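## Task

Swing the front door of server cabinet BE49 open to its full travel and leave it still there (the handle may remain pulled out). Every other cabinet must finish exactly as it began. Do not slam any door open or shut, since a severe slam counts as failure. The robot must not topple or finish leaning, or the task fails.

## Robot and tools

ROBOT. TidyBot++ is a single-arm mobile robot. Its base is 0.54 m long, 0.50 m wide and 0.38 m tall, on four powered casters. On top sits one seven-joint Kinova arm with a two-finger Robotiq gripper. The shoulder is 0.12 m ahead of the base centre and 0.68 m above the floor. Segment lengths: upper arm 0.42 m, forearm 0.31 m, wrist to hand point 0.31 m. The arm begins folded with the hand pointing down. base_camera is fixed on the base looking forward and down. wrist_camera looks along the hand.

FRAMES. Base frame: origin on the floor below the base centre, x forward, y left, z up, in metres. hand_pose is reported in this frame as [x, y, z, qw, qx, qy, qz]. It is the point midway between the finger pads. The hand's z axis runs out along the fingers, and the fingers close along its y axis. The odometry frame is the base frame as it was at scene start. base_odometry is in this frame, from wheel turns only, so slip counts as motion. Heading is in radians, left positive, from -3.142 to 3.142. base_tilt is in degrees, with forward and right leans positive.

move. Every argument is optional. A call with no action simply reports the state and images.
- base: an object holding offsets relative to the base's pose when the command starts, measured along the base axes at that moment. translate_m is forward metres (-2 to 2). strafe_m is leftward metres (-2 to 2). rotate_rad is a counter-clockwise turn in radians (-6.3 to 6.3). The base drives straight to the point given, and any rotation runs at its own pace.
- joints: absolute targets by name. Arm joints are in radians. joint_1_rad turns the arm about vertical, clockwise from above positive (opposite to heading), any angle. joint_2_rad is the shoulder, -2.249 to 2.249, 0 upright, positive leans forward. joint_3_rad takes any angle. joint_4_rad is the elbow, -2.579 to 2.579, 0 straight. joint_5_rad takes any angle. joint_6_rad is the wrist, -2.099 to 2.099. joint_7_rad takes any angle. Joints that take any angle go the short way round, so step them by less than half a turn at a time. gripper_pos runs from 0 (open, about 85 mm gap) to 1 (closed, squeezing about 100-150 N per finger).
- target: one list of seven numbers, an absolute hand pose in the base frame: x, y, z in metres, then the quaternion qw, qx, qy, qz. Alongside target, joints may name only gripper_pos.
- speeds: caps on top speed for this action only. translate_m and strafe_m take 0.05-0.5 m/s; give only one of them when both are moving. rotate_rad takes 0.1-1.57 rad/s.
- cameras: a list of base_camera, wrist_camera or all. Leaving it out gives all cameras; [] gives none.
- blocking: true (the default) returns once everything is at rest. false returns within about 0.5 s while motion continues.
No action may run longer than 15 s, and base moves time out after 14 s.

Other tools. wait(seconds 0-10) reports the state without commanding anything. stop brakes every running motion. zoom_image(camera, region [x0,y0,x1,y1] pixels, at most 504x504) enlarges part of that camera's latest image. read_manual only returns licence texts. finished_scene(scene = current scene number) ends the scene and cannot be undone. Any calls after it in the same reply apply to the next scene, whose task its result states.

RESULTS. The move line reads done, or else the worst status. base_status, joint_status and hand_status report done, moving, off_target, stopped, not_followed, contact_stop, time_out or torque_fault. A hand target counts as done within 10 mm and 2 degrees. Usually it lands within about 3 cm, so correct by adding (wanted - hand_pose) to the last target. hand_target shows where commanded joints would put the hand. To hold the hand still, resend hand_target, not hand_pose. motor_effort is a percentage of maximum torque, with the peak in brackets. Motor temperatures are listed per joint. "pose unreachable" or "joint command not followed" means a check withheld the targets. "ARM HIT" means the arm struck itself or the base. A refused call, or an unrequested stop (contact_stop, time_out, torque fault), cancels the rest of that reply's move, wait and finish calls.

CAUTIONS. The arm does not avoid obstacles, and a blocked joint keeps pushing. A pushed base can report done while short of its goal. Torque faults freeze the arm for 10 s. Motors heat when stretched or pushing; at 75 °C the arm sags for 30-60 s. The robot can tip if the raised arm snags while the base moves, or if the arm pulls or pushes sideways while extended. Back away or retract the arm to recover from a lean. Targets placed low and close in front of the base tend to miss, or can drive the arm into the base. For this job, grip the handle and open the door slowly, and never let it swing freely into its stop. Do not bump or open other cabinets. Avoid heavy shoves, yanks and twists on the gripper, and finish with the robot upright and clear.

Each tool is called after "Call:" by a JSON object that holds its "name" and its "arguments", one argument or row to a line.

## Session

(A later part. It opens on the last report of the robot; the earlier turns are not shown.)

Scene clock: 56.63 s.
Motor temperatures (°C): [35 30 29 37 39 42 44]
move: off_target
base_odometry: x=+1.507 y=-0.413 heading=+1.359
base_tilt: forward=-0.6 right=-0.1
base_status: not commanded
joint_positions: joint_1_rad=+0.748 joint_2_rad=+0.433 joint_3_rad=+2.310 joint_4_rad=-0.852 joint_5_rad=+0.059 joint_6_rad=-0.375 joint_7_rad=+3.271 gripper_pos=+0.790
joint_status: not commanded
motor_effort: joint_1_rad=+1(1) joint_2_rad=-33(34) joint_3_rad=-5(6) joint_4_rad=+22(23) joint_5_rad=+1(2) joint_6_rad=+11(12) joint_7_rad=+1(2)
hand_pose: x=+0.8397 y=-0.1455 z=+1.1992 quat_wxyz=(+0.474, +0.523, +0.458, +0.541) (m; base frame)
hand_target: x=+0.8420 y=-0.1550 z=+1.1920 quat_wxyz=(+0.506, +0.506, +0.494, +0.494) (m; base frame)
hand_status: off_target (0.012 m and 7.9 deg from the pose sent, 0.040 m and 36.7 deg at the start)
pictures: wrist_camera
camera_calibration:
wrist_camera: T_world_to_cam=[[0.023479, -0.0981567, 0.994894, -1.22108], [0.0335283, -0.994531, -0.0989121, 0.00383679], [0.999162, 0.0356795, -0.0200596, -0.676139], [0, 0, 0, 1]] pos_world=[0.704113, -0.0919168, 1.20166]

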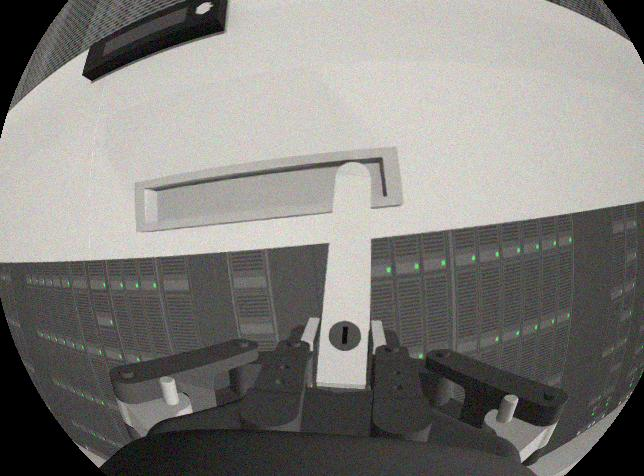

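Call:
{"name": "move", "arguments": {
  "base": {"translate_m":-0.05},
  "speeds": {"translate_m":0.05},
  "cameras": ["wrist_camera"]
}}

Call:
{"name": "move", "arguments": {
  "base": {"translate_m":-0.1,"strafe_m":-0.055},
  "speeds": {"translate_m":0.1},
  "cameras": ["wrist_camera"]
}}

Scene clock: 62.80 s.
Motor temperatures (°C): [35 30 29 37 39 42 44]
move: done
base_odometry: x=+1.496 y=-0.462 heading=+1.359
base_tilt: forward=-0.6 right=-0.1
base_status: done
joint_positions: joint_1_rad=+0.745 joint_2_rad=+0.444 joint_3_rad=+2.323 joint_4_rad=-0.834 joint_5_rad=+0.073 joint_6_rad=-0.377 joint_7_rad=+3.282 gripper_pos=+0.790
joint_status: not commanded
motor_effort: joint_1_rad=-2(5) joint_2_rad=-33(36) joint_3_rad=-6(9) joint_4_rad=+18(21) joint_5_rad=+0(1) joint_6_rad=+7(11) joint_7_rad=+0(2)
hand_pose: x=+0.8422 y=-0.1583 z=+1.1994 quat_wxyz=(+0.484, +0.522, +0.458, +0.532) (m; base frame)
hand_target: x=+0.8420 y=-0.1550 z=+1.1920 quat_wxyz=(+0.506, +0.506, +0.494, +0.494) (m; base frame)
hand_status: not commanded
pictures: wrist_camera
camera_calibration:
wrist_camera: T_world_to_cam=[[0.0195498, -0.079703, 0.996627, -1.21842], [0.0144772, -0.99669, -0.0799921, -0.0159942], [0.999704, 0.0159921, -0.0183312, -0.683838], [0, 0, 0, 1]] pos_world=[0.707688, -0.102117, 1.2005]

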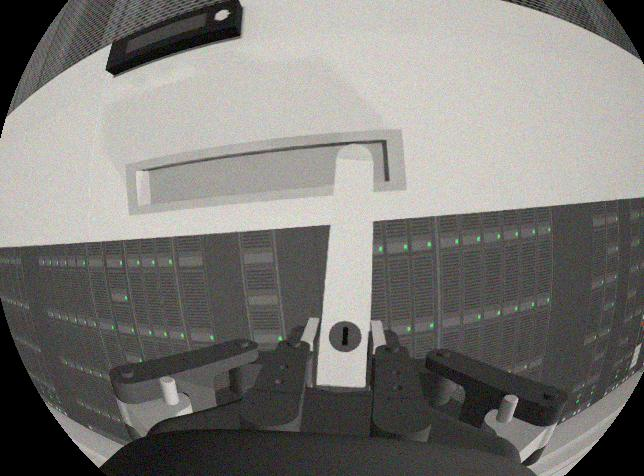

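Scene clock: 64.53 s.
Motor temperatures (°C): [35 30 29 37 39 42 44]
move: done
base_odometry: x=+1.529 y=-0.571 heading=+1.359
base_tilt: forward=-0.6 right=-0.1
base_status: done
joint_positions: joint_1_rad=+0.737 joint_2_rad=+0.444 joint_3_rad=+2.322 joint_4_rad=-0.830 joint_5_rad=+0.075 joint_6_rad=-0.385 joint_7_rad=+3.285 gripper_pos=+0.790
joint_status: not commanded
motor_effort: joint_1_rad=+0(4) joint_2_rad=-32(35) joint_3_rad=-5(7) joint_4_rad=+18(21) joint_5_rad=+1(2) joint_6_rad=+7(10) joint_7_rad=+0(1)
hand_pose: x=+0.8430 y=-0.1523 z=+1.1994 quat_wxyz=(+0.482, +0.520, +0.463, +0.532) (m; base frame)
hand_target: x=+0.8420 y=-0.1550 z=+1.1920 quat_wxyz=(+0.506, +0.506, +0.494, +0.494) (m; base frame)
hand_status: not commanded
pictures: wrist_camera
camera_calibration:
wrist_camera: T_world_to_cam=[[0.0241559, -0.0747388, 0.996911, -1.22137], [0.0230245, -0.996895, -0.0752955, -0.0228767], [0.999443, 0.0247722, -0.0223601, -0.67831], [0, 0, 0, 1]] pos_world=[0.707962, -0.0972857, 1.2007]

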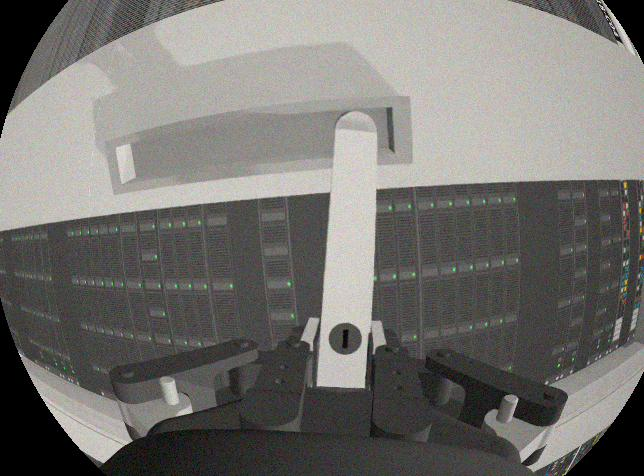

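Call:
{"name": "move", "arguments": {
  "base": {"translate_m":-0.13,"strafe_m":-0.278,"rotate_rad":0.15},
  "speeds": {"translate_m":0.15,"rotate_rad":0.1},
  "cameras": ["wrist_camera"]
}}

Scene clock: 68.17 s.
Motor temperatures (°C): [35 30 29 37 39 42 44]
move: done
base_odometry: x=+1.773 y=-0.757 heading=+1.509
base_tilt: forward=-0.6 right=-0.1
base_status: done
joint_positions: joint_1_rad=+0.713 joint_2_rad=+0.442 joint_3_rad=+2.306 joint_4_rad=-0.826 joint_5_rad=+0.077 joint_6_rad=-0.402 joint_7_rad=+3.287 gripper_pos=+0.790
joint_status: not commanded
motor_effort: joint_1_rad=+4(8) joint_2_rad=-29(36) joint_3_rad=-3(9) joint_4_rad=+22(25) joint_5_rad=+1(2) joint_6_rad=+10(14) joint_7_rad=-1(1)
hand_pose: x=+0.8447 y=-0.1259 z=+1.2000 quat_wxyz=(+0.470, +0.512, +0.475, +0.540) (m; base frame)
hand_target: x=+0.8420 y=-0.1550 z=+1.1920 quat_wxyz=(+0.506, +0.506, +0.494, +0.494) (m; base frame)
hand_status: not commanded
pictures: wrist_camera
camera_calibration:
wrist_camera: T_world_to_cam=[[0.0346756, -0.0734625, 0.996695, -1.22859], [0.062969, -0.995153, -0.0755395, -0.0297894], [0.997413, 0.0653802, -0.0298816, -0.664826], [0, 0, 0, 1]] pos_world=[0.707584, -0.0764337, 1.20241]

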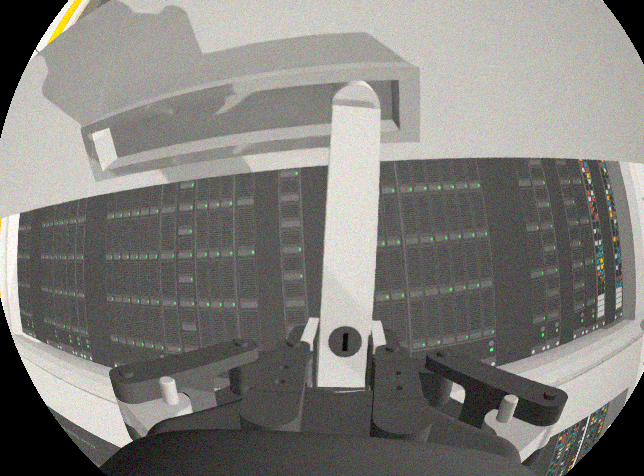

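Call:
{"name": "move", "arguments": {
  "base": {"translate_m":-0.08,"strafe_m":-0.405,"rotate_rad":0.35},
  "speeds": {"strafe_m":0.2,"rotate_rad":0.16},
  "cameras": ["wrist_camera"]
}}

Call:
{"name": "move", "arguments": {
  "base": {"translate_m":-0.08,"strafe_m":-0.405,"rotate_rad":0.35},
  "speeds": {"strafe_m":0.2,"rotate_rad":0.16},
  "cameras": ["wrist_camera"]
}}

Scene clock: 74.20 s.
Motor temperatures (°C): [35 30 29 37 39 42 44]
move: done
base_odometry: x=+2.173 y=-0.862 heading=+1.860
base_tilt: forward=-0.6 right=-0.1
base_status: done
joint_positions: joint_1_rad=+0.740 joint_2_rad=+0.443 joint_3_rad=+2.322 joint_4_rad=-0.818 joint_5_rad=+0.080 joint_6_rad=-0.405 joint_7_rad=+3.287 gripper_pos=+0.790
joint_status: not commanded
motor_effort: joint_1_rad=+0(7) joint_2_rad=-33(36) joint_3_rad=-6(8) joint_4_rad=+17(25) joint_5_rad=-1(2) joint_6_rad=+6(13) joint_7_rad=+0(1)
hand_pose: x=+0.8408 y=-0.1553 z=+1.2004 quat_wxyz=(+0.483, +0.521, +0.465, +0.528) (m; base frame)
hand_target: x=+0.8420 y=-0.1550 z=+1.1920 quat_wxyz=(+0.506, +0.506, +0.494, +0.494) (m; base frame)
hand_status: not commanded
pictures: wrist_camera
camera_calibration:
wrist_camera: T_world_to_cam=[[0.0320852, -0.068294, 0.997149, -1.22851], [0.018942, -0.997442, -0.0689236, -0.0300601], [0.999306, 0.0210994, -0.0307095, -0.666427], [0, 0, 0, 1]] pos_world=[0.705951, -0.099822, 1.20247]

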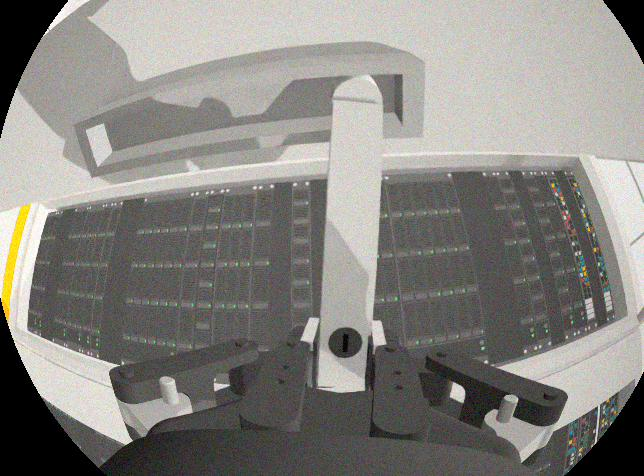

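Scene clock: 77.07 s.
Motor temperatures (°C): [35 30 29 37 39 42 44]
move: done
base_odometry: x=+2.584 y=-0.823 heading=+2.211
base_tilt: forward=-0.6 right=-0.1
base_status: done
joint_positions: joint_1_rad=+0.754 joint_2_rad=+0.449 joint_3_rad=+2.333 joint_4_rad=-0.807 joint_5_rad=+0.085 joint_6_rad=-0.406 joint_7_rad=+3.287 gripper_pos=+0.790
joint_status: not commanded
motor_effort: joint_1_rad=-2(8) joint_2_rad=-34(37) joint_3_rad=-7(10) joint_4_rad=+15(23) joint_5_rad=-1(3) joint_6_rad=+4(12) joint_7_rad=+0(1)
hand_pose: x=+0.8392 y=-0.1760 z=+1.2007 quat_wxyz=(+0.492, +0.527, +0.458, +0.520) (m; base frame)
hand_target: x=+0.8420 y=-0.1550 z=+1.1920 quat_wxyz=(+0.506, +0.506, +0.494, +0.494) (m; base frame)
hand_status: not commanded
pictures: wrist_camera
camera_calibration:
wrist_camera: T_world_to_cam=[[0.0282969, -0.0655969, 0.997445, -1.22684], [-0.0107466, -0.997807, -0.0653158, -0.0301576], [0.999542, -0.00887089, -0.0289398, -0.672013], [0, 0, 0, 1]] pos_world=[0.706097, -0.11653, 1.20229]

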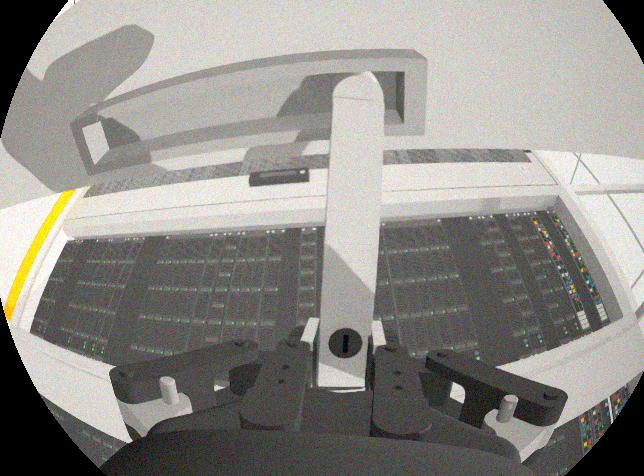

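Call:
{"name": "move", "arguments": {
  "base": {"translate_m":-0.068,"strafe_m":-0.436,"rotate_rad":0.34},
  "speeds": {"strafe_m":0.2,"rotate_rad":0.155},
  "cameras": ["wrist_camera"]
}}

Call:
{"name": "move", "arguments": {
  "base": {"translate_m":-0.055,"strafe_m":-0.285,"rotate_rad":0.225},
  "speeds": {"strafe_m":0.15,"rotate_rad":0.12},
  "cameras": ["wrist_camera"]
}}

Scene clock: 83.57 s.
Motor temperatures (°C): [35 30 29 37 39 42 44]
move: done
base_odometry: x=+2.974 y=-0.617 heading=+2.551
base_tilt: forward=-0.6 right=-0.1
base_status: done
joint_positions: joint_1_rad=+0.728 joint_2_rad=+0.446 joint_3_rad=+2.317 joint_4_rad=-0.813 joint_5_rad=+0.086 joint_6_rad=-0.411 joint_7_rad=+3.287 gripper_pos=+0.790
joint_status: not commanded
motor_effort: joint_1_rad=+2(8) joint_2_rad=-30(37) joint_3_rad=-3(10) joint_4_rad=+20(24) joint_5_rad=+0(2) joint_6_rad=+9(12) joint_7_rad=+0(1)
hand_pose: x=+0.8429 y=-0.1464 z=+1.2005 quat_wxyz=(+0.479, +0.518, +0.470, +0.530) (m; base frame)
hand_target: x=+0.8420 y=-0.1550 z=+1.1920 quat_wxyz=(+0.506, +0.506, +0.494, +0.494) (m; base frame)
hand_status: not commanded
pictures: wrist_camera
camera_calibration:
wrist_camera: T_world_to_cam=[[0.0347687, -0.0656197, 0.997239, -1.23001], [0.0326549, -0.997235, -0.066758, -0.0353297], [0.998862, 0.0348858, -0.0325297, -0.664153], [0, 0, 0, 1]] pos_world=[0.707316, -0.0927756, 1.20265]

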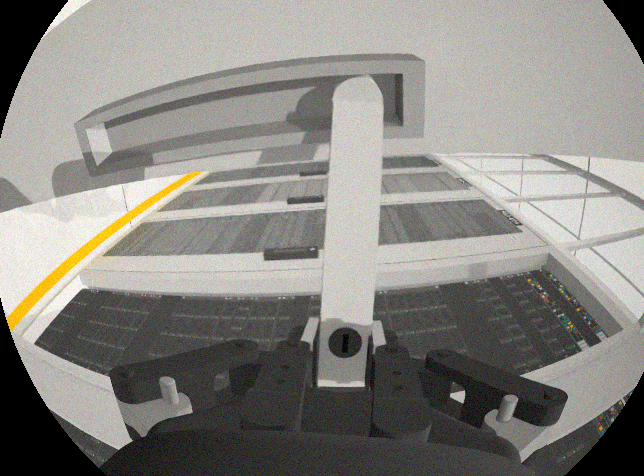

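Scene clock: 86.13 s.
Motor temperatures (°C): [35 30 29 37 39 42 44]
move: done
base_odometry: x=+3.178 y=-0.410 heading=+2.777
base_tilt: forward=-0.6 right=-0.1
base_status: done
joint_positions: joint_1_rad=+0.713 joint_2_rad=+0.443 joint_3_rad=+2.306 joint_4_rad=-0.819 joint_5_rad=+0.086 joint_6_rad=-0.412 joint_7_rad=+3.287 gripper_pos=+0.790
joint_status: not commanded
motor_effort: joint_1_rad=+4(8) joint_2_rad=-28(31) joint_3_rad=-2(7) joint_4_rad=+21(24) joint_5_rad=+1(2) joint_6_rad=+9(13) joint_7_rad=+0(1)
hand_pose: x=+0.8442 y=-0.1278 z=+1.2003 quat_wxyz=(+0.472, +0.512, +0.477, +0.536) (m; base frame)
hand_target: x=+0.8420 y=-0.1550 z=+1.1920 quat_wxyz=(+0.506, +0.506, +0.494, +0.494) (m; base frame)
hand_status: not commanded
pictures: wrist_camera
camera_calibration:
wrist_camera: T_world_to_cam=[[0.0385306, -0.0655427, 0.997106, -1.2317], [0.0594321, -0.99593, -0.067762, -0.0381201], [0.997488, 0.061871, -0.0344784, -0.659184], [0, 0, 0, 1]] pos_world=[0.707252, -0.0779094, 1.20282]

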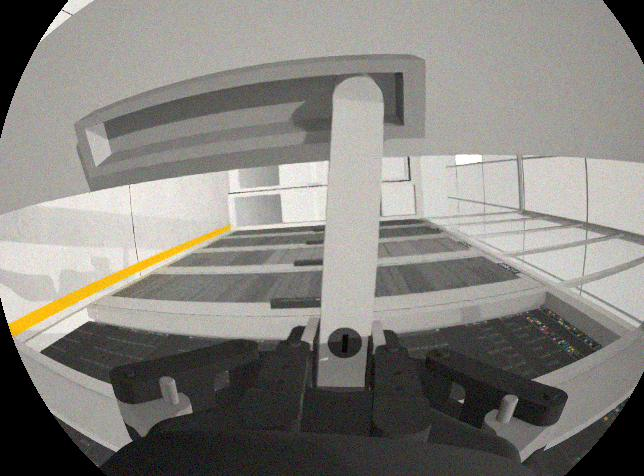

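Call:
{"name": "move", "arguments": {
  "base": {"translate_m":-0.051,"strafe_m":-0.105,"rotate_rad":0.075},
  "speeds": {"strafe_m":0.1,"rotate_rad":0.1},
  "cameras": ["wrist_camera","base_camera"]
}}

Scene clock: 89.30 s.
Motor temperatures (°C): [35 30 29 37 39 42 44]
move: done
base_odometry: x=+3.264 y=-0.330 heading=+2.853
base_tilt: forward=-0.6 right=-0.1
base_status: done
joint_positions: joint_1_rad=+0.723 joint_2_rad=+0.441 joint_3_rad=+2.313 joint_4_rad=-0.817 joint_5_rad=+0.088 joint_6_rad=-0.411 joint_7_rad=+3.288 gripper_pos=+0.790
joint_status: not commanded
motor_effort: joint_1_rad=+3(9) joint_2_rad=-30(34) joint_3_rad=-3(9) joint_4_rad=+22(24) joint_5_rad=+0(2) joint_6_rad=+12(13) joint_7_rad=-1(1)
hand_pose: x=+0.8423 y=-0.1390 z=+1.2014 quat_wxyz=(+0.478, +0.515, +0.473, +0.531) (m; base frame)
hand_target: x=+0.8420 y=-0.1550 z=+1.1920 quat_wxyz=(+0.506, +0.506, +0.494, +0.494) (m; base frame)
hand_status: not commanded
pictures: base_camera, wrist_camera
camera_calibration:
wrist_camera: T_world_to_cam=[[0.0354053, -0.0611195, 0.997502, -1.23064], [0.0412399, -0.997189, -0.0625641, -0.0401381], [0.998522, 0.043352, -0.0327852, -0.662026], [0, 0, 0, 1]] pos_world=[0.706274, -0.086541, 1.20335]

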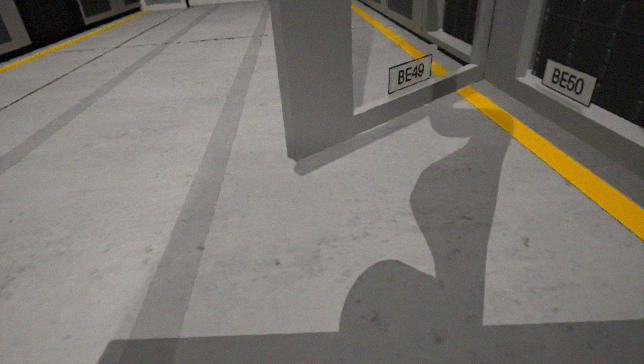

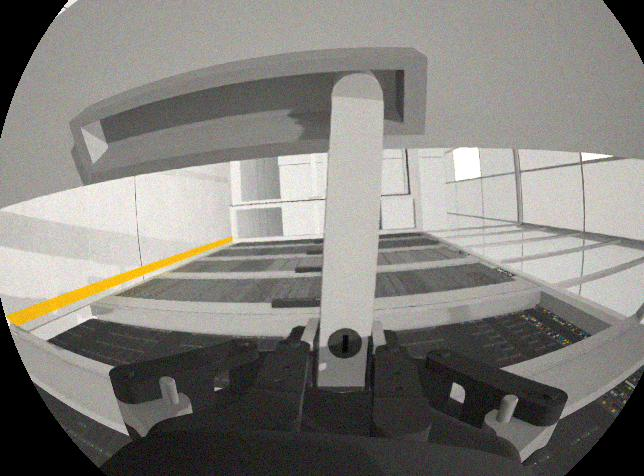

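Call:
{"name": "move", "arguments": {
  "base": {"translate_m":-0.024,"strafe_m":-0.043},
  "speeds": {"strafe_m":0.05},
  "cameras": ["base_camera"]
}}

Scene clock: 92.23 s.
Motor temperatures (°C): [35 30 29 37 39 42 44]
move: done
base_odometry: x=+3.299 y=-0.296 heading=+2.853
base_tilt: forward=-0.6 right=-0.1
base_status: done
joint_positions: joint_1_rad=+0.720 joint_2_rad=+0.440 joint_3_rad=+2.309 joint_4_rad=-0.820 joint_5_rad=+0.088 joint_6_rad=-0.410 joint_7_rad=+3.288 gripper_pos=+0.790
joint_status: not commanded
motor_effort: joint_1_rad=+5(9) joint_2_rad=-29(34) joint_3_rad=-2(5) joint_4_rad=+23(25) joint_5_rad=+0(2) joint_6_rad=+11(14) joint_7_rad=-1(1)
hand_pose: x=+0.8423 y=-0.1335 z=+1.2020 quat_wxyz=(+0.476, +0.513, +0.475, +0.533) (m; base frame)
hand_target: x=+0.8420 y=-0.1550 z=+1.1920 quat_wxyz=(+0.506, +0.506, +0.494, +0.494) (m; base frame)
hand_status: not commanded
pictures: base_camera

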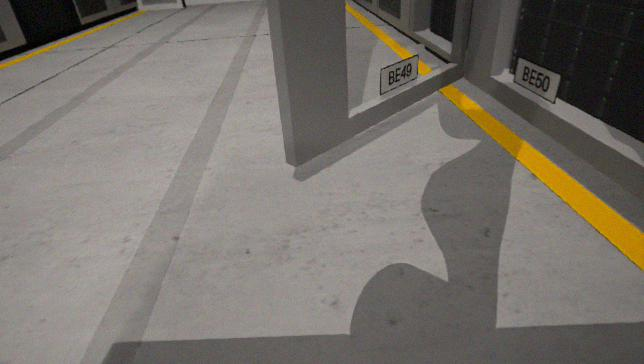

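Call:
{"name": "move", "arguments": {
  "base": {"translate_m":-0.021,"strafe_m":-0.04},
  "speeds": {"strafe_m":0.05},
  "cameras": ["base_camera","wrist_camera"]
}}

Scene clock: 95.27 s.
Motor temperatures (°C): [35 30 29 37 39 42 44]
move: done
base_odometry: x=+3.331 y=-0.264 heading=+2.853
base_tilt: forward=-0.6 right=-0.1
base_status: done
joint_positions: joint_1_rad=+0.721 joint_2_rad=+0.438 joint_3_rad=+2.311 joint_4_rad=-0.820 joint_5_rad=+0.088 joint_6_rad=-0.412 joint_7_rad=+3.288 gripper_pos=+0.790
joint_status: not commanded
motor_effort: joint_1_rad=+3(10) joint_2_rad=-30(35) joint_3_rad=-3(6) joint_4_rad=+18(23) joint_5_rad=+1(2) joint_6_rad=+7(12) joint_7_rad=+0(1)
hand_pose: x=+0.8416 y=-0.1349 z=+1.2019 quat_wxyz=(+0.477, +0.513, +0.475, +0.532) (m; base frame)
hand_target: x=+0.8420 y=-0.1550 z=+1.1920 quat_wxyz=(+0.506, +0.506, +0.494, +0.494) (m; base frame)
hand_status: not commanded
pictures: base_camera, wrist_camera
camera_calibration:
wrist_camera: T_world_to_cam=[[0.0364558, -0.0593811, 0.997569, -1.23166], [0.0462734, -0.997062, -0.061042, -0.0419954], [0.998263, 0.0483863, -0.0336009, -0.659621], [0, 0, 0, 1]] pos_world=[0.70532, -0.0830927, 1.20394]

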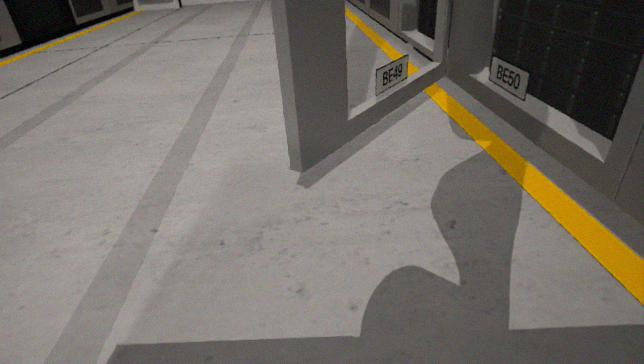

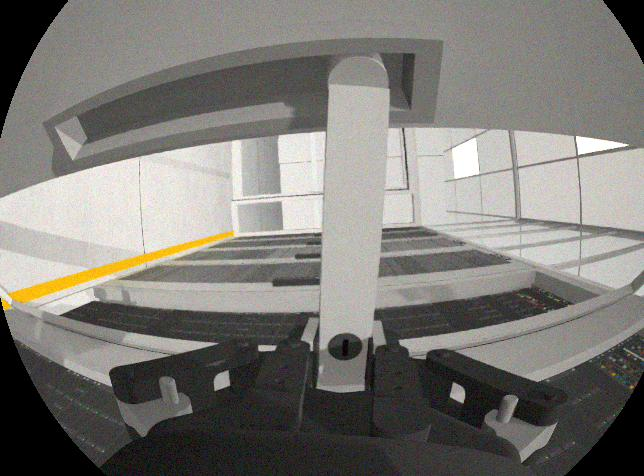

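Call:
{"name": "move", "arguments": {
  "base": {"translate_m":-0.013},
  "target": [0.842,-0.192,1.192,0.5055,0.5055,0.494,0.494],
  "speeds": {"translate_m":0.05},
  "cameras": ["base_camera","wrist_camera"]
}}

Scene clock: 102.83 s.
Motor temperatures (°C): [35 30 29 37 39 41 44]
move: off_target
base_odometry: x=+3.343 y=-0.267 heading=+2.854
base_tilt: forward=-0.6 right=-0.1
base_status: done
joint_positions: joint_1_rad=+0.765 joint_2_rad=+0.474 joint_3_rad=+2.283 joint_4_rad=-0.774 joint_5_rad=+0.055 joint_6_rad=-0.433 joint_7_rad=+3.387 gripper_pos=+0.790
joint_status: not commanded
motor_effort: joint_1_rad=+4(8) joint_2_rad=-30(37) joint_3_rad=-2(6) joint_4_rad=+21(21) joint_5_rad=+2(3) joint_6_rad=+10(11) joint_7_rad=+2(3)
hand_pose: x=+0.8414 y=-0.1688 z=+1.2048 quat_wxyz=(+0.493, +0.507, +0.478, +0.522) (m; base frame)
hand_target: x=+0.8420 y=-0.1920 z=+1.1920 quat_wxyz=(+0.506, +0.506, +0.494, +0.494) (m; base frame)
hand_status: off_target (0.027 m and 4.0 deg from the pose sent, 0.058 m and 5.9 deg at the start)
pictures: base_camera, wrist_camera
camera_calibration:
wrist_camera: T_world_to_cam=[[0.0258277, -0.0258751, 0.999331, -1.2241], [0.0300801, -0.999192, -0.0266489, -0.103776], [0.999214, 0.0307482, -0.0250285, -0.67183], [0, 0, 0, 1]] pos_world=[0.70604, -0.114708, 1.2037]

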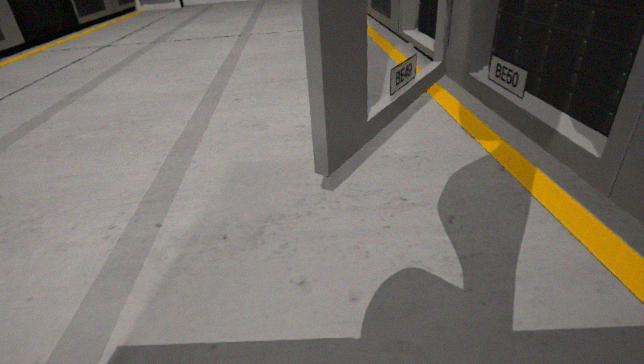

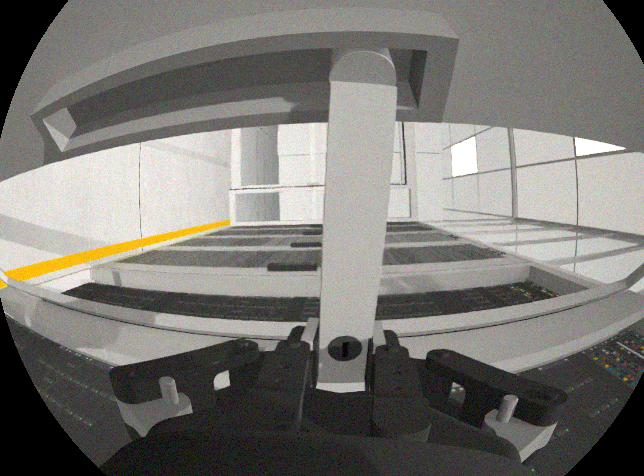

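Call:
{"name": "move", "arguments": {
  "base": {"translate_m":-0.01},
  "target": [0.842,-0.23,1.192,0.5055,0.5055,0.494,0.494],
  "speeds": {"translate_m":0.05},
  "cameras": ["base_camera","wrist_camera"]
}}

Scene clock: 106.43 s.
Motor temperatures (°C): [35 30 29 37 39 41 44]
move: off_target
base_odometry: x=+3.352 y=-0.270 heading=+2.854
base_tilt: forward=-0.6 right=-0.1
base_status: done
joint_positions: joint_1_rad=+0.786 joint_2_rad=+0.515 joint_3_rad=+2.284 joint_4_rad=-0.697 joint_5_rad=-0.020 joint_6_rad=-0.491 joint_7_rad=+3.500 gripper_pos=+0.790
joint_status: not commanded
motor_effort: joint_1_rad=+3(11) joint_2_rad=-33(35) joint_3_rad=-3(4) joint_4_rad=+21(21) joint_5_rad=+2(3) joint_6_rad=+10(11) joint_7_rad=+2(3)
hand_pose: x=+0.8413 y=-0.2003 z=+1.2071 quat_wxyz=(+0.497, +0.502, +0.482, +0.518) (m; base frame)
hand_target: x=+0.8420 y=-0.2300 z=+1.1920 quat_wxyz=(+0.506, +0.506, +0.494, +0.494) (m; base frame)
hand_status: off_target (0.033 m and 3.2 deg from the pose sent, 0.063 m and 4.0 deg at the start)
pictures: base_camera, wrist_camera
camera_calibration:
wrist_camera: T_world_to_cam=[[0.0262983, -0.00837096, 0.999619, -1.22444], [0.0299519, -0.999509, -0.00915802, -0.156275], [0.999205, 0.0301813, -0.0260347, -0.669525], [0, 0, 0, 1]] pos_world=[0.705874, -0.146241, 1.20511]

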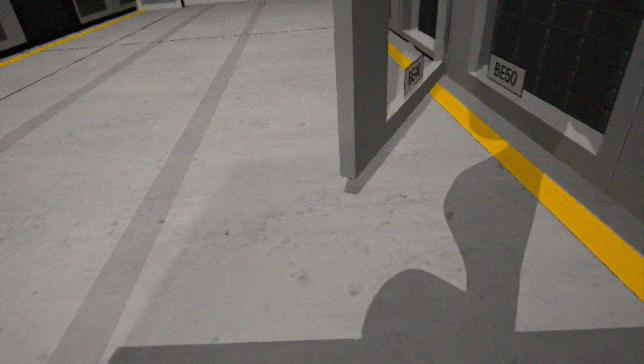

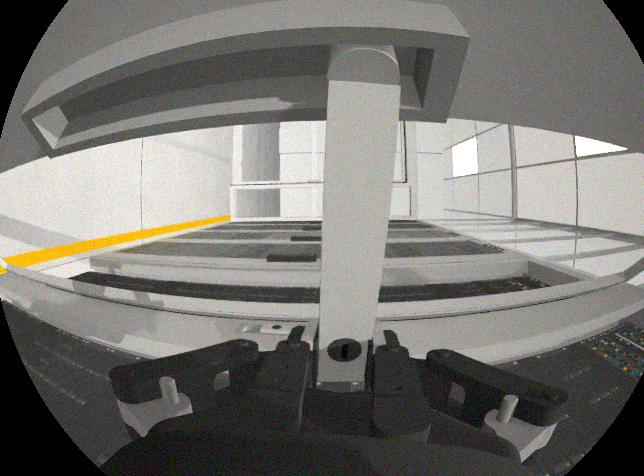

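Call:
{"name": "move", "arguments": {
  "base": {"translate_m":-0.006},
  "target": [0.842,-0.262,1.192,0.5055,0.5055,0.494,0.494],
  "speeds": {"translate_m":0.05},
  "cameras": ["base_camera","wrist_camera"]
}}

Scene clock: 109.13 s.
Motor temperatures (°C): [35 30 29 37 39 41 44]
move: off_target
base_odometry: x=+3.358 y=-0.271 heading=+2.854
base_tilt: forward=-0.6 right=-0.1
base_status: done
joint_positions: joint_1_rad=+0.782 joint_2_rad=+0.551 joint_3_rad=+2.336 joint_4_rad=-0.604 joint_5_rad=-0.117 joint_6_rad=-0.566 joint_7_rad=+3.595 gripper_pos=+0.790
joint_status: not commanded
motor_effort: joint_1_rad=+3(10) joint_2_rad=-33(38) joint_3_rad=-3(4) joint_4_rad=+20(21) joint_5_rad=+1(3) joint_6_rad=+11(12) joint_7_rad=+1(2)
hand_pose: x=+0.8404 y=-0.2296 z=+1.2089 quat_wxyz=(+0.498, +0.501, +0.486, +0.514) (m; base frame)
hand_target: x=+0.8420 y=-0.2620 z=+1.1920 quat_wxyz=(+0.506, +0.506, +0.494, +0.494) (m; base frame)
hand_status: off_target (0.037 m and 2.7 deg from the pose sent, 0.064 m and 3.2 deg at the start)
pictures: base_camera, wrist_camera
camera_calibration:
wrist_camera: T_world_to_cam=[[0.0314998, 0.00174566, 0.999502, -1.2283], [0.0297304, -0.999558, 0.000808784, -0.197464], [0.999061, 0.0296901, -0.0315378, -0.661049], [0, 0, 0, 1]] pos_world=[0.70499, -0.175606, 1.207]

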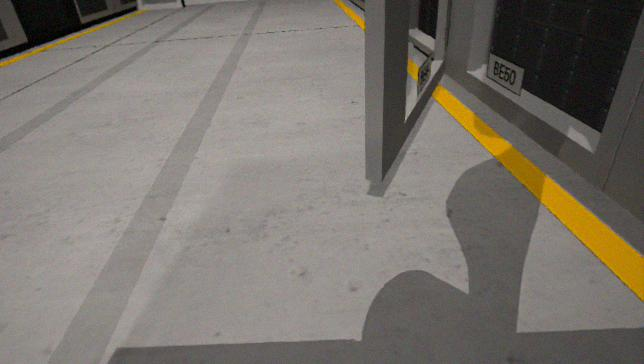

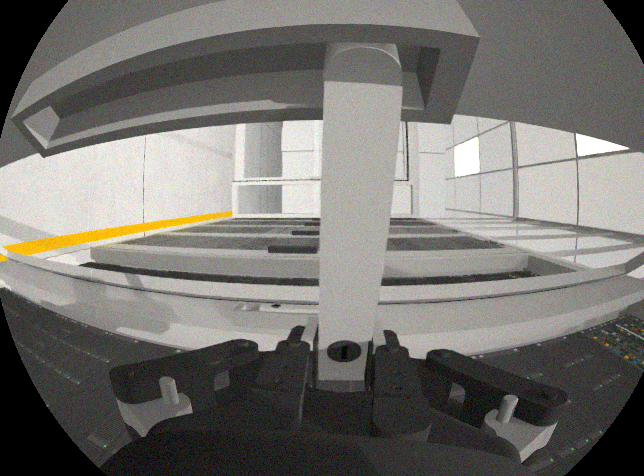

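Call:
{"name": "move", "arguments": {
  "joints": {"gripper_pos":0.35},
  "cameras": []
}}

Call:
{"name": "move", "arguments": {
  "base": {"translate_m":-0.2},
  "speeds": {"translate_m":0.25},
  "cameras": ["base_camera","wrist_camera"]
}}

Scene clock: 116.47 s.
Motor temperatures (°C): [35 30 29 37 39 41 44]
move: done
base_odometry: x=+3.358 y=-0.271 heading=+2.854
base_tilt: forward=-0.6 right=-0.1
base_status: not commanded
joint_positions: joint_1_rad=+0.790 joint_2_rad=+0.564 joint_3_rad=+2.353 joint_4_rad=-0.599 joint_5_rad=-0.117 joint_6_rad=-0.566 joint_7_rad=+3.617 gripper_pos=+0.350
joint_status: all done
motor_effort: joint_1_rad=+0(3) joint_2_rad=-36(37) joint_3_rad=-6(6) joint_4_rad=+19(21) joint_5_rad=-3(3) joint_6_rad=+8(12) joint_7_rad=-1(2)
hand_pose: x=+0.8427 y=-0.2480 z=+1.1992 quat_wxyz=(+0.506, +0.505, +0.488, +0.501) (m; base frame)
hand_target: x=+0.8420 y=-0.2620 z=+1.1920 quat_wxyz=(+0.506, +0.506, +0.494, +0.494) (m; base frame)
hand_status: not commanded
pictures: none
No camera images: "cameras" was empty.

Scene clock: 118.13 s.
Motor temperatures (°C): [35 30 29 37 39 41 44]
move: done
base_odometry: x=+3.550 y=-0.328 heading=+2.854
base_tilt: forward=-0.6 right=-0.1
base_status: done
joint_positions: joint_1_rad=+0.791 joint_2_rad=+0.572 joint_3_rad=+2.353 joint_4_rad=-0.597 joint_5_rad=-0.117 joint_6_rad=-0.566 joint_7_rad=+3.617 gripper_pos=+0.350
joint_status: not commanded
motor_effort: joint_1_rad=+0(2) joint_2_rad=-37(39) joint_3_rad=-6(6) joint_4_rad=+19(20) joint_5_rad=-3(4) joint_6_rad=+8(9) joint_7_rad=-1(2)
hand_pose: x=+0.8447 y=-0.2526 z=+1.1953 quat_wxyz=(+0.505, +0.508, +0.487, +0.501) (m; base frame)
hand_target: x=+0.8420 y=-0.2620 z=+1.1920 quat_wxyz=(+0.506, +0.506, +0.494, +0.494) (m; base frame)
hand_status: not commanded
pictures: base_camera, wrist_camera
camera_calibration:
wrist_camera: T_world_to_cam=[[0.0461945, 0.0143894, 0.998829, -1.22324], [0.00373021, -0.999892, 0.0142321, -0.21466], [0.998925, 0.0030684, -0.0462432, -0.654099], [0, 0, 0, 1]] pos_world=[0.710703, -0.195028, 1.19461]

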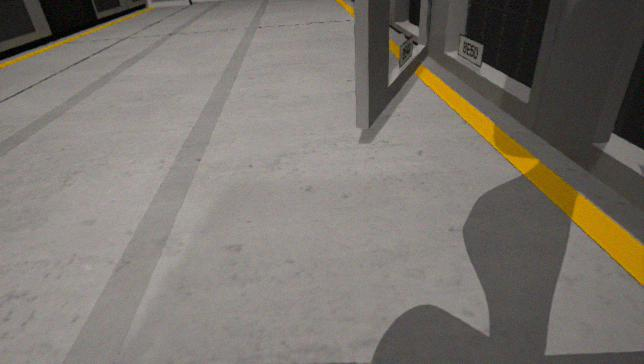

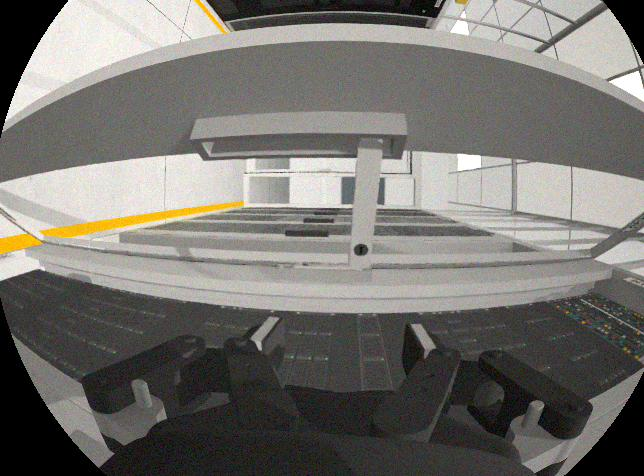

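Call:
{"name": "move", "arguments": {
  "base": {"translate_m":-0.1,"strafe_m":0.58},
  "joints": {"joint_1_rad":0.0,"joint_2_rad":-0.384,"joint_3_rad":3.14,"joint_4_rad":-2.499,"joint_5_rad":0.0,"joint_6_rad":0.56,"joint_7_rad":1.578,"gripper_pos":1.0},
  "cameras": ["base_camera"]
}}

Scene clock: 127.13 s.
Motor temperatures (°C): [35 30 29 37 39 41 44]
move: done
base_odometry: x=+3.481 y=-0.913 heading=+2.854
base_tilt: forward=-0.7 right=-0.2
base_status: done
joint_positions: joint_1_rad=+0.020 joint_2_rad=-0.359 joint_3_rad=+3.126 joint_4_rad=-2.474 joint_5_rad=-0.058 joint_6_rad=+0.520 joint_7_rad=+1.627 gripper_pos=+0.999
joint_status: all done
motor_effort: joint_1_rad=+0(4) joint_2_rad=-6(41) joint_3_rad=+0(9) joint_4_rad=+21(24) joint_5_rad=+0(3) joint_6_rad=+10(10) joint_7_rad=-1(2)
hand_pose: x=+0.5510 y=-0.0087 z=+0.9053 quat_wxyz=(+0.016, +0.716, -0.008, +0.698) (m; base frame)
hand_target: x=+0.5416 y=+0.0021 z=+0.9141 quat_wxyz=(+0.002, +0.701, +0.003, +0.713) (m; base frame)
hand_status: not commanded
pictures: base_camera

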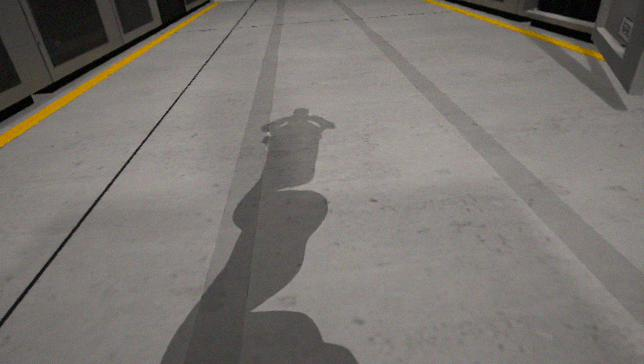

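Call:
{"name": "move", "arguments": {
  "base": {"translate_m":0.976,"strafe_m":0.095,"rotate_rad":-1.504}
}}

Scene clock: 131.47 s.
Motor temperatures (°C): [35 30 29 37 39 41 44]
move: done
base_odometry: x=+2.518 y=-0.727 heading=+1.349
base_tilt: forward=-0.7 right=-0.1
base_status: done
joint_positions: joint_1_rad=+0.014 joint_2_rad=-0.366 joint_3_rad=+3.133 joint_4_rad=-2.475 joint_5_rad=-0.053 joint_6_rad=+0.522 joint_7_rad=+1.625 gripper_pos=+0.999
joint_status: not commanded
motor_effort: joint_1_rad=+0(1) joint_2_rad=-6(7) joint_3_rad=+0(2) joint_4_rad=+21(21) joint_5_rad=+0(1) joint_6_rad=+10(10) joint_7_rad=-1(2)
hand_pose: x=+0.5492 y=-0.0086 z=+0.9084 quat_wxyz=(+0.015, +0.713, -0.007, +0.701) (m; base frame)
hand_target: x=+0.5416 y=+0.0021 z=+0.9141 quat_wxyz=(+0.002, +0.701, +0.003, +0.713) (m; base frame)
hand_status: not commanded
pictures: base_camera, wrist_camera
camera_calibration:
wrist_camera: T_world_to_cam=[[0.0252928, -0.998726, 0.0436552, -0.0560907], [0.0116402, -0.043372, -0.998991, 0.958778], [0.999612, 0.0257755, 0.0105284, -0.42476], [0, 0, 0, 1]] pos_world=[0.414853, -0.00348673, 0.964732]

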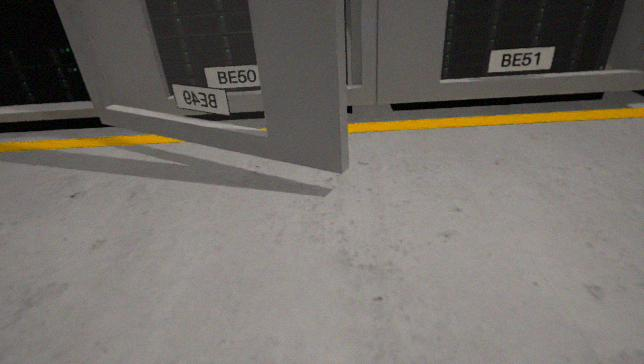

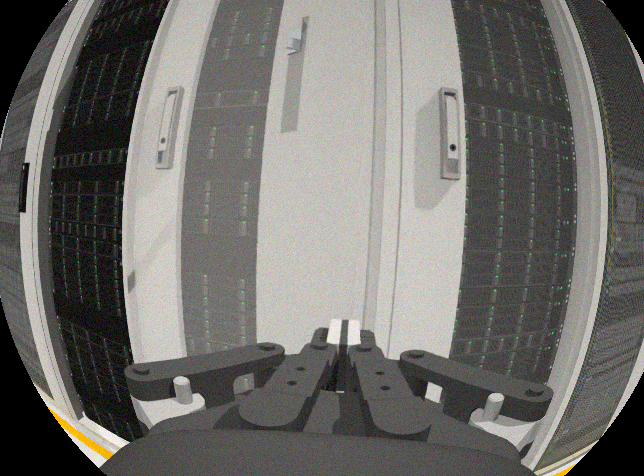

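Call:
{"name": "move", "arguments": {
  "base": {"translate_m":0.15,"strafe_m":0.03},
  "speeds": {"translate_m":0.25},
  "cameras": []
}}

Call:
{"name": "move", "arguments": {
  "base": {"translate_m":0.07},
  "speeds": {"translate_m":0.06}
}}

Scene clock: 134.77 s.
Motor temperatures (°C): [35 30 29 37 39 41 44]
move: done
base_odometry: x=+2.522 y=-0.574 heading=+1.349
base_tilt: forward=-0.6 right=-0.2
base_status: done
joint_positions: joint_1_rad=+0.014 joint_2_rad=-0.369 joint_3_rad=+3.133 joint_4_rad=-2.476 joint_5_rad=-0.053 joint_6_rad=+0.524 joint_7_rad=+1.625 gripper_pos=+0.999
joint_status: not commanded
motor_effort: joint_1_rad=+0(1) joint_2_rad=-6(8) joint_3_rad=+0(1) joint_4_rad=+21(22) joint_5_rad=+0(1) joint_6_rad=+10(10) joint_7_rad=-1(1)
hand_pose: x=+0.5485 y=-0.0086 z=+0.9095 quat_wxyz=(+0.015, +0.712, -0.007, +0.702) (m; base frame)
hand_target: x=+0.5416 y=+0.0021 z=+0.9141 quat_wxyz=(+0.002, +0.701, +0.003, +0.713) (m; base frame)
hand_status: not commanded
pictures: none
No camera images: "cameras" was empty.

Scene clock: 136.43 s.
Motor temperatures (°C): [35 30 29 37 39 41 44]
move: done
base_odometry: x=+2.537 y=-0.505 heading=+1.349
base_tilt: forward=-0.6 right=-0.1
base_status: done
joint_positions: joint_1_rad=+0.013 joint_2_rad=-0.371 joint_3_rad=+3.133 joint_4_rad=-2.478 joint_5_rad=-0.052 joint_6_rad=+0.524 joint_7_rad=+1.625 gripper_pos=+0.999
joint_status: not commanded
motor_effort: joint_1_rad=+0(2) joint_2_rad=-6(8) joint_3_rad=+0(2) joint_4_rad=+21(23) joint_5_rad=+0(1) joint_6_rad=+9(10) joint_7_rad=-1(1)
hand_pose: x=+0.5478 y=-0.0082 z=+0.9097 quat_wxyz=(+0.015, +0.711, -0.007, +0.703) (m; base frame)
hand_target: x=+0.5416 y=+0.0021 z=+0.9141 quat_wxyz=(+0.002, +0.701, +0.003, +0.713) (m; base frame)
hand_status: not commanded
pictures: base_camera, wrist_camera
camera_calibration:
wrist_camera: T_world_to_cam=[[0.026141, -0.998669, 0.0444691, -0.0569009], [0.0158503, -0.0440646, -0.998903, 0.957655], [0.999533, 0.0268172, 0.0146773, -0.427028], [0, 0, 0, 1]] pos_world=[0.413136, -0.00317478, 0.965402]

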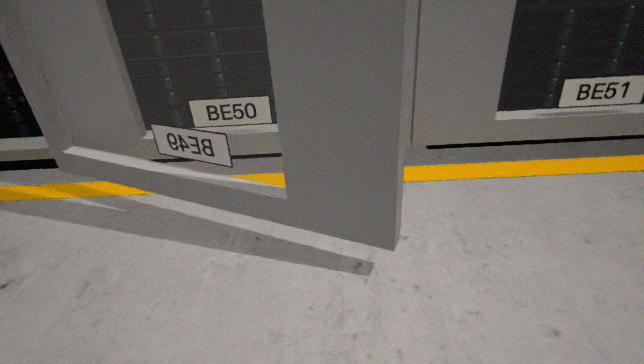

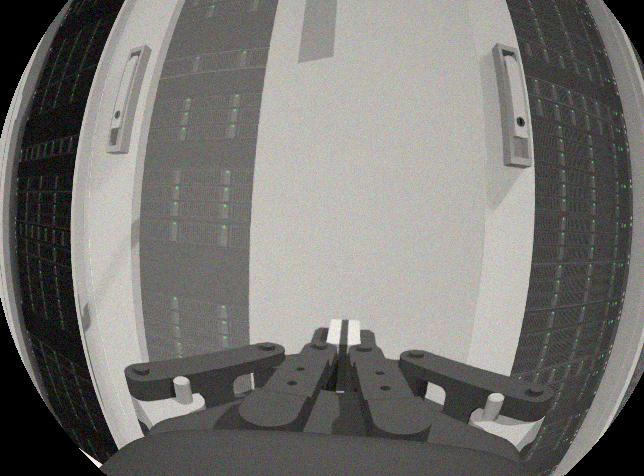

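Call:
{"name": "move", "arguments": {
  "base": {"translate_m":0.06},
  "speeds": {"translate_m":0.06}
}}

Scene clock: 139.97 s.
Motor temperatures (°C): [35 30 29 37 39 41 44]
move: done
base_odometry: x=+2.550 y=-0.447 heading=+1.350
base_tilt: forward=-0.7 right=-0.1
base_status: done
joint_positions: joint_1_rad=+0.003 joint_2_rad=-0.406 joint_3_rad=+3.130 joint_4_rad=-2.504 joint_5_rad=-0.044 joint_6_rad=+0.525 joint_7_rad=+1.625 gripper_pos=+0.999
joint_status: not commanded
motor_effort: joint_1_rad=+2(3) joint_2_rad=+0(7) joint_3_rad=+2(4) joint_4_rad=+24(28) joint_5_rad=-1(2) joint_6_rad=+9(10) joint_7_rad=-1(1)
hand_pose: x=+0.5356 y=-0.0010 z=+0.9091 quat_wxyz=(+0.012, +0.708, +0.002, +0.706) (m; base frame)
hand_target: x=+0.5416 y=+0.0021 z=+0.9141 quat_wxyz=(+0.002, +0.701, +0.003, +0.713) (m; base frame)
hand_status: not commanded
pictures: base_camera, wrist_camera
camera_calibration:
wrist_camera: T_world_to_cam=[[0.0429031, -0.997659, 0.053252, -0.0663965], [0.0256301, -0.0521845, -0.998309, 0.951792], [0.99875, 0.0441954, 0.0233312, -0.422527], [0, 0, 0, 1]] pos_world=[0.400453, 0.00210145, 0.963575]

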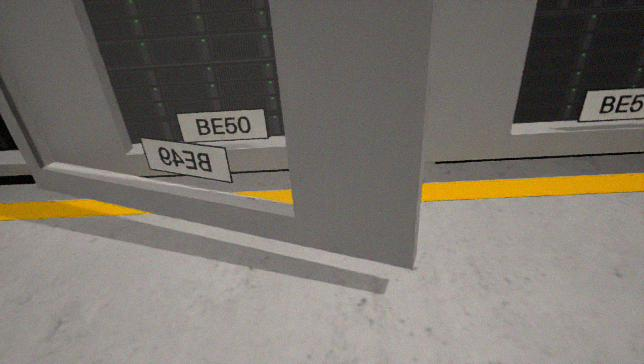

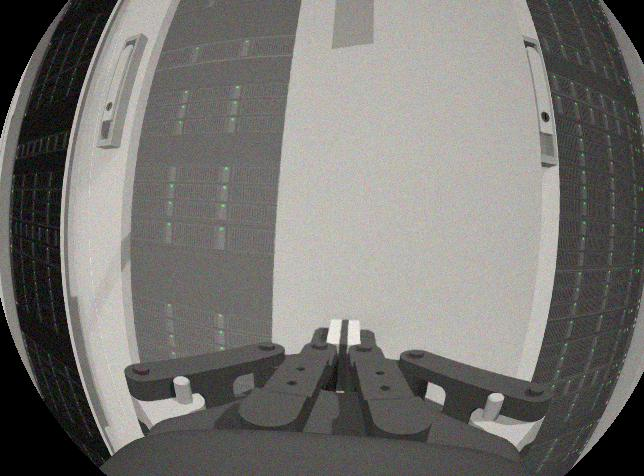

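Call:
{"name": "move", "arguments": {
  "base": {"translate_m":0.025},
  "speeds": {"translate_m":0.06}
}}

Scene clock: 141.40 s.
Motor temperatures (°C): [35 30 29 37 39 41 44]
move: done
base_odometry: x=+2.555 y=-0.423 heading=+1.350
base_tilt: forward=-0.7 right=-0.1
base_status: done
joint_positions: joint_1_rad=+0.002 joint_2_rad=-0.474 joint_3_rad=+3.129 joint_4_rad=-2.553 joint_5_rad=-0.044 joint_6_rad=+0.526 joint_7_rad=+1.624 gripper_pos=+0.999
joint_status: not commanded
motor_effort: joint_1_rad=+2(3) joint_2_rad=+13(17) joint_3_rad=+4(4) joint_4_rad=+32(35) joint_5_rad=-1(2) joint_6_rad=+9(10) joint_7_rad=-1(1)
hand_pose: x=+0.5125 y=-0.0009 z=+0.9084 quat_wxyz=(+0.012, +0.701, +0.003, +0.713) (m; base frame)
hand_target: x=+0.5416 y=+0.0021 z=+0.9141 quat_wxyz=(+0.002, +0.701, +0.003, +0.713) (m; base frame)
hand_status: not commanded
pictures: base_camera, wrist_camera
camera_calibration:
wrist_camera: T_world_to_cam=[[0.0422888, -0.997612, 0.0546163, -0.0661489], [0.0457406, -0.0526747, -0.997564, 0.940724], [0.998058, 0.0446839, 0.0434038, -0.417334], [0, 0, 0, 1]] pos_world=[0.376291, 0.00220957, 0.960159]

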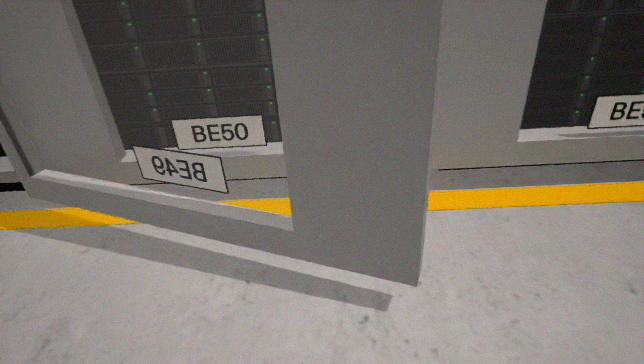

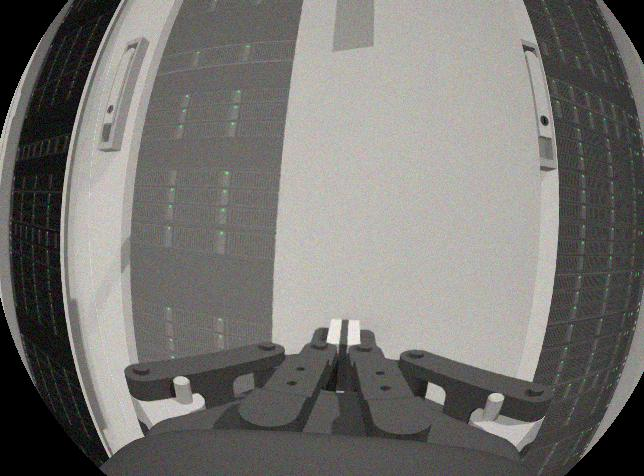

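Call:
{"name": "move", "arguments": {
  "base": {"translate_m":-0.04},
  "speeds": {"translate_m":0.05},
  "cameras": []
}}

Call:
{"name": "move", "arguments": {
  "base": {"translate_m":-0.15},
  "speeds": {"translate_m":0.25}
}}

Scene clock: 143.43 s.
Motor temperatures (°C): [35 30 29 37 39 41 44]
move: done
base_odometry: x=+2.547 y=-0.462 heading=+1.349
base_tilt: forward=-0.6 right=-0.1
base_status: done
joint_positions: joint_1_rad=+0.002 joint_2_rad=-0.400 joint_3_rad=+3.131 joint_4_rad=-2.513 joint_5_rad=-0.044 joint_6_rad=+0.529 joint_7_rad=+1.624 gripper_pos=+0.999
joint_status: not commanded
motor_effort: joint_1_rad=+0(2) joint_2_rad=-5(15) joint_3_rad=+0(3) joint_4_rad=+21(31) joint_5_rad=+0(1) joint_6_rad=+9(10) joint_7_rad=-1(1)
hand_pose: x=+0.5354 y=-0.0014 z=+0.9029 quat_wxyz=(+0.012, +0.712, +0.002, +0.702) (m; base frame)
hand_target: x=+0.5416 y=+0.0021 z=+0.9141 quat_wxyz=(+0.002, +0.701, +0.003, +0.713) (m; base frame)
hand_status: not commanded
pictures: none
No camera images: "cameras" was empty.

Scene clock: 144.90 s.
Motor temperatures (°C): [35 30 29 37 39 41 44]
move: done
base_odometry: x=+2.514 y=-0.609 heading=+1.349
base_tilt: forward=-0.7 right=-0.1
base_status: done
joint_positions: joint_1_rad=+0.002 joint_2_rad=-0.396 joint_3_rad=+3.132 joint_4_rad=-2.513 joint_5_rad=-0.044 joint_6_rad=+0.529 joint_7_rad=+1.624 gripper_pos=+0.999
joint_status: not commanded
motor_effort: joint_1_rad=+0(1) joint_2_rad=-5(9) joint_3_rad=+0(2) joint_4_rad=+21(22) joint_5_rad=-1(1) joint_6_rad=+9(10) joint_7_rad=-1(1)
hand_pose: x=+0.5364 y=-0.0019 z=+0.9011 quat_wxyz=(+0.012, +0.713, +0.002, +0.701) (m; base frame)
hand_target: x=+0.5416 y=+0.0021 z=+0.9141 quat_wxyz=(+0.002, +0.701, +0.003, +0.713) (m; base frame)
hand_status: not commanded
pictures: base_camera, wrist_camera
camera_calibration:
wrist_camera: T_world_to_cam=[[0.0420615, -0.997776, 0.0517171, -0.0650551], [0.0106514, -0.0513121, -0.998626, 0.952044], [0.999058, 0.0425545, 0.00846942, -0.409884], [0, 0, 0, 1]] pos_world=[0.402094, 0.00138341, 0.957572]

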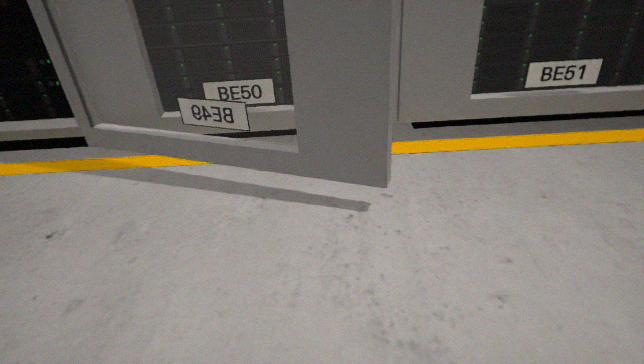

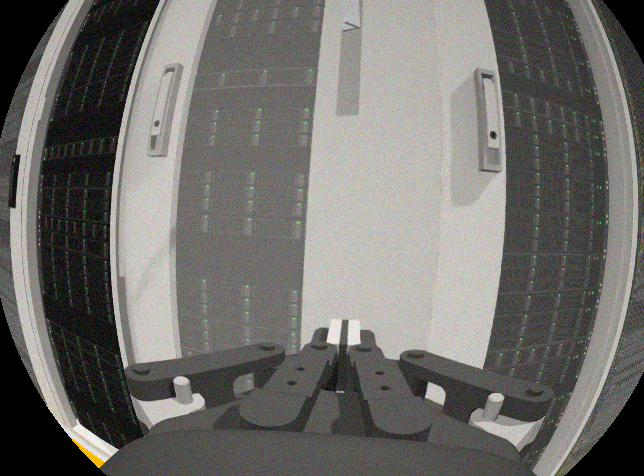

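Call:
{"name": "finished_scene", "arguments": {
  "scene": 2
}}

The scene is finished: the task was done.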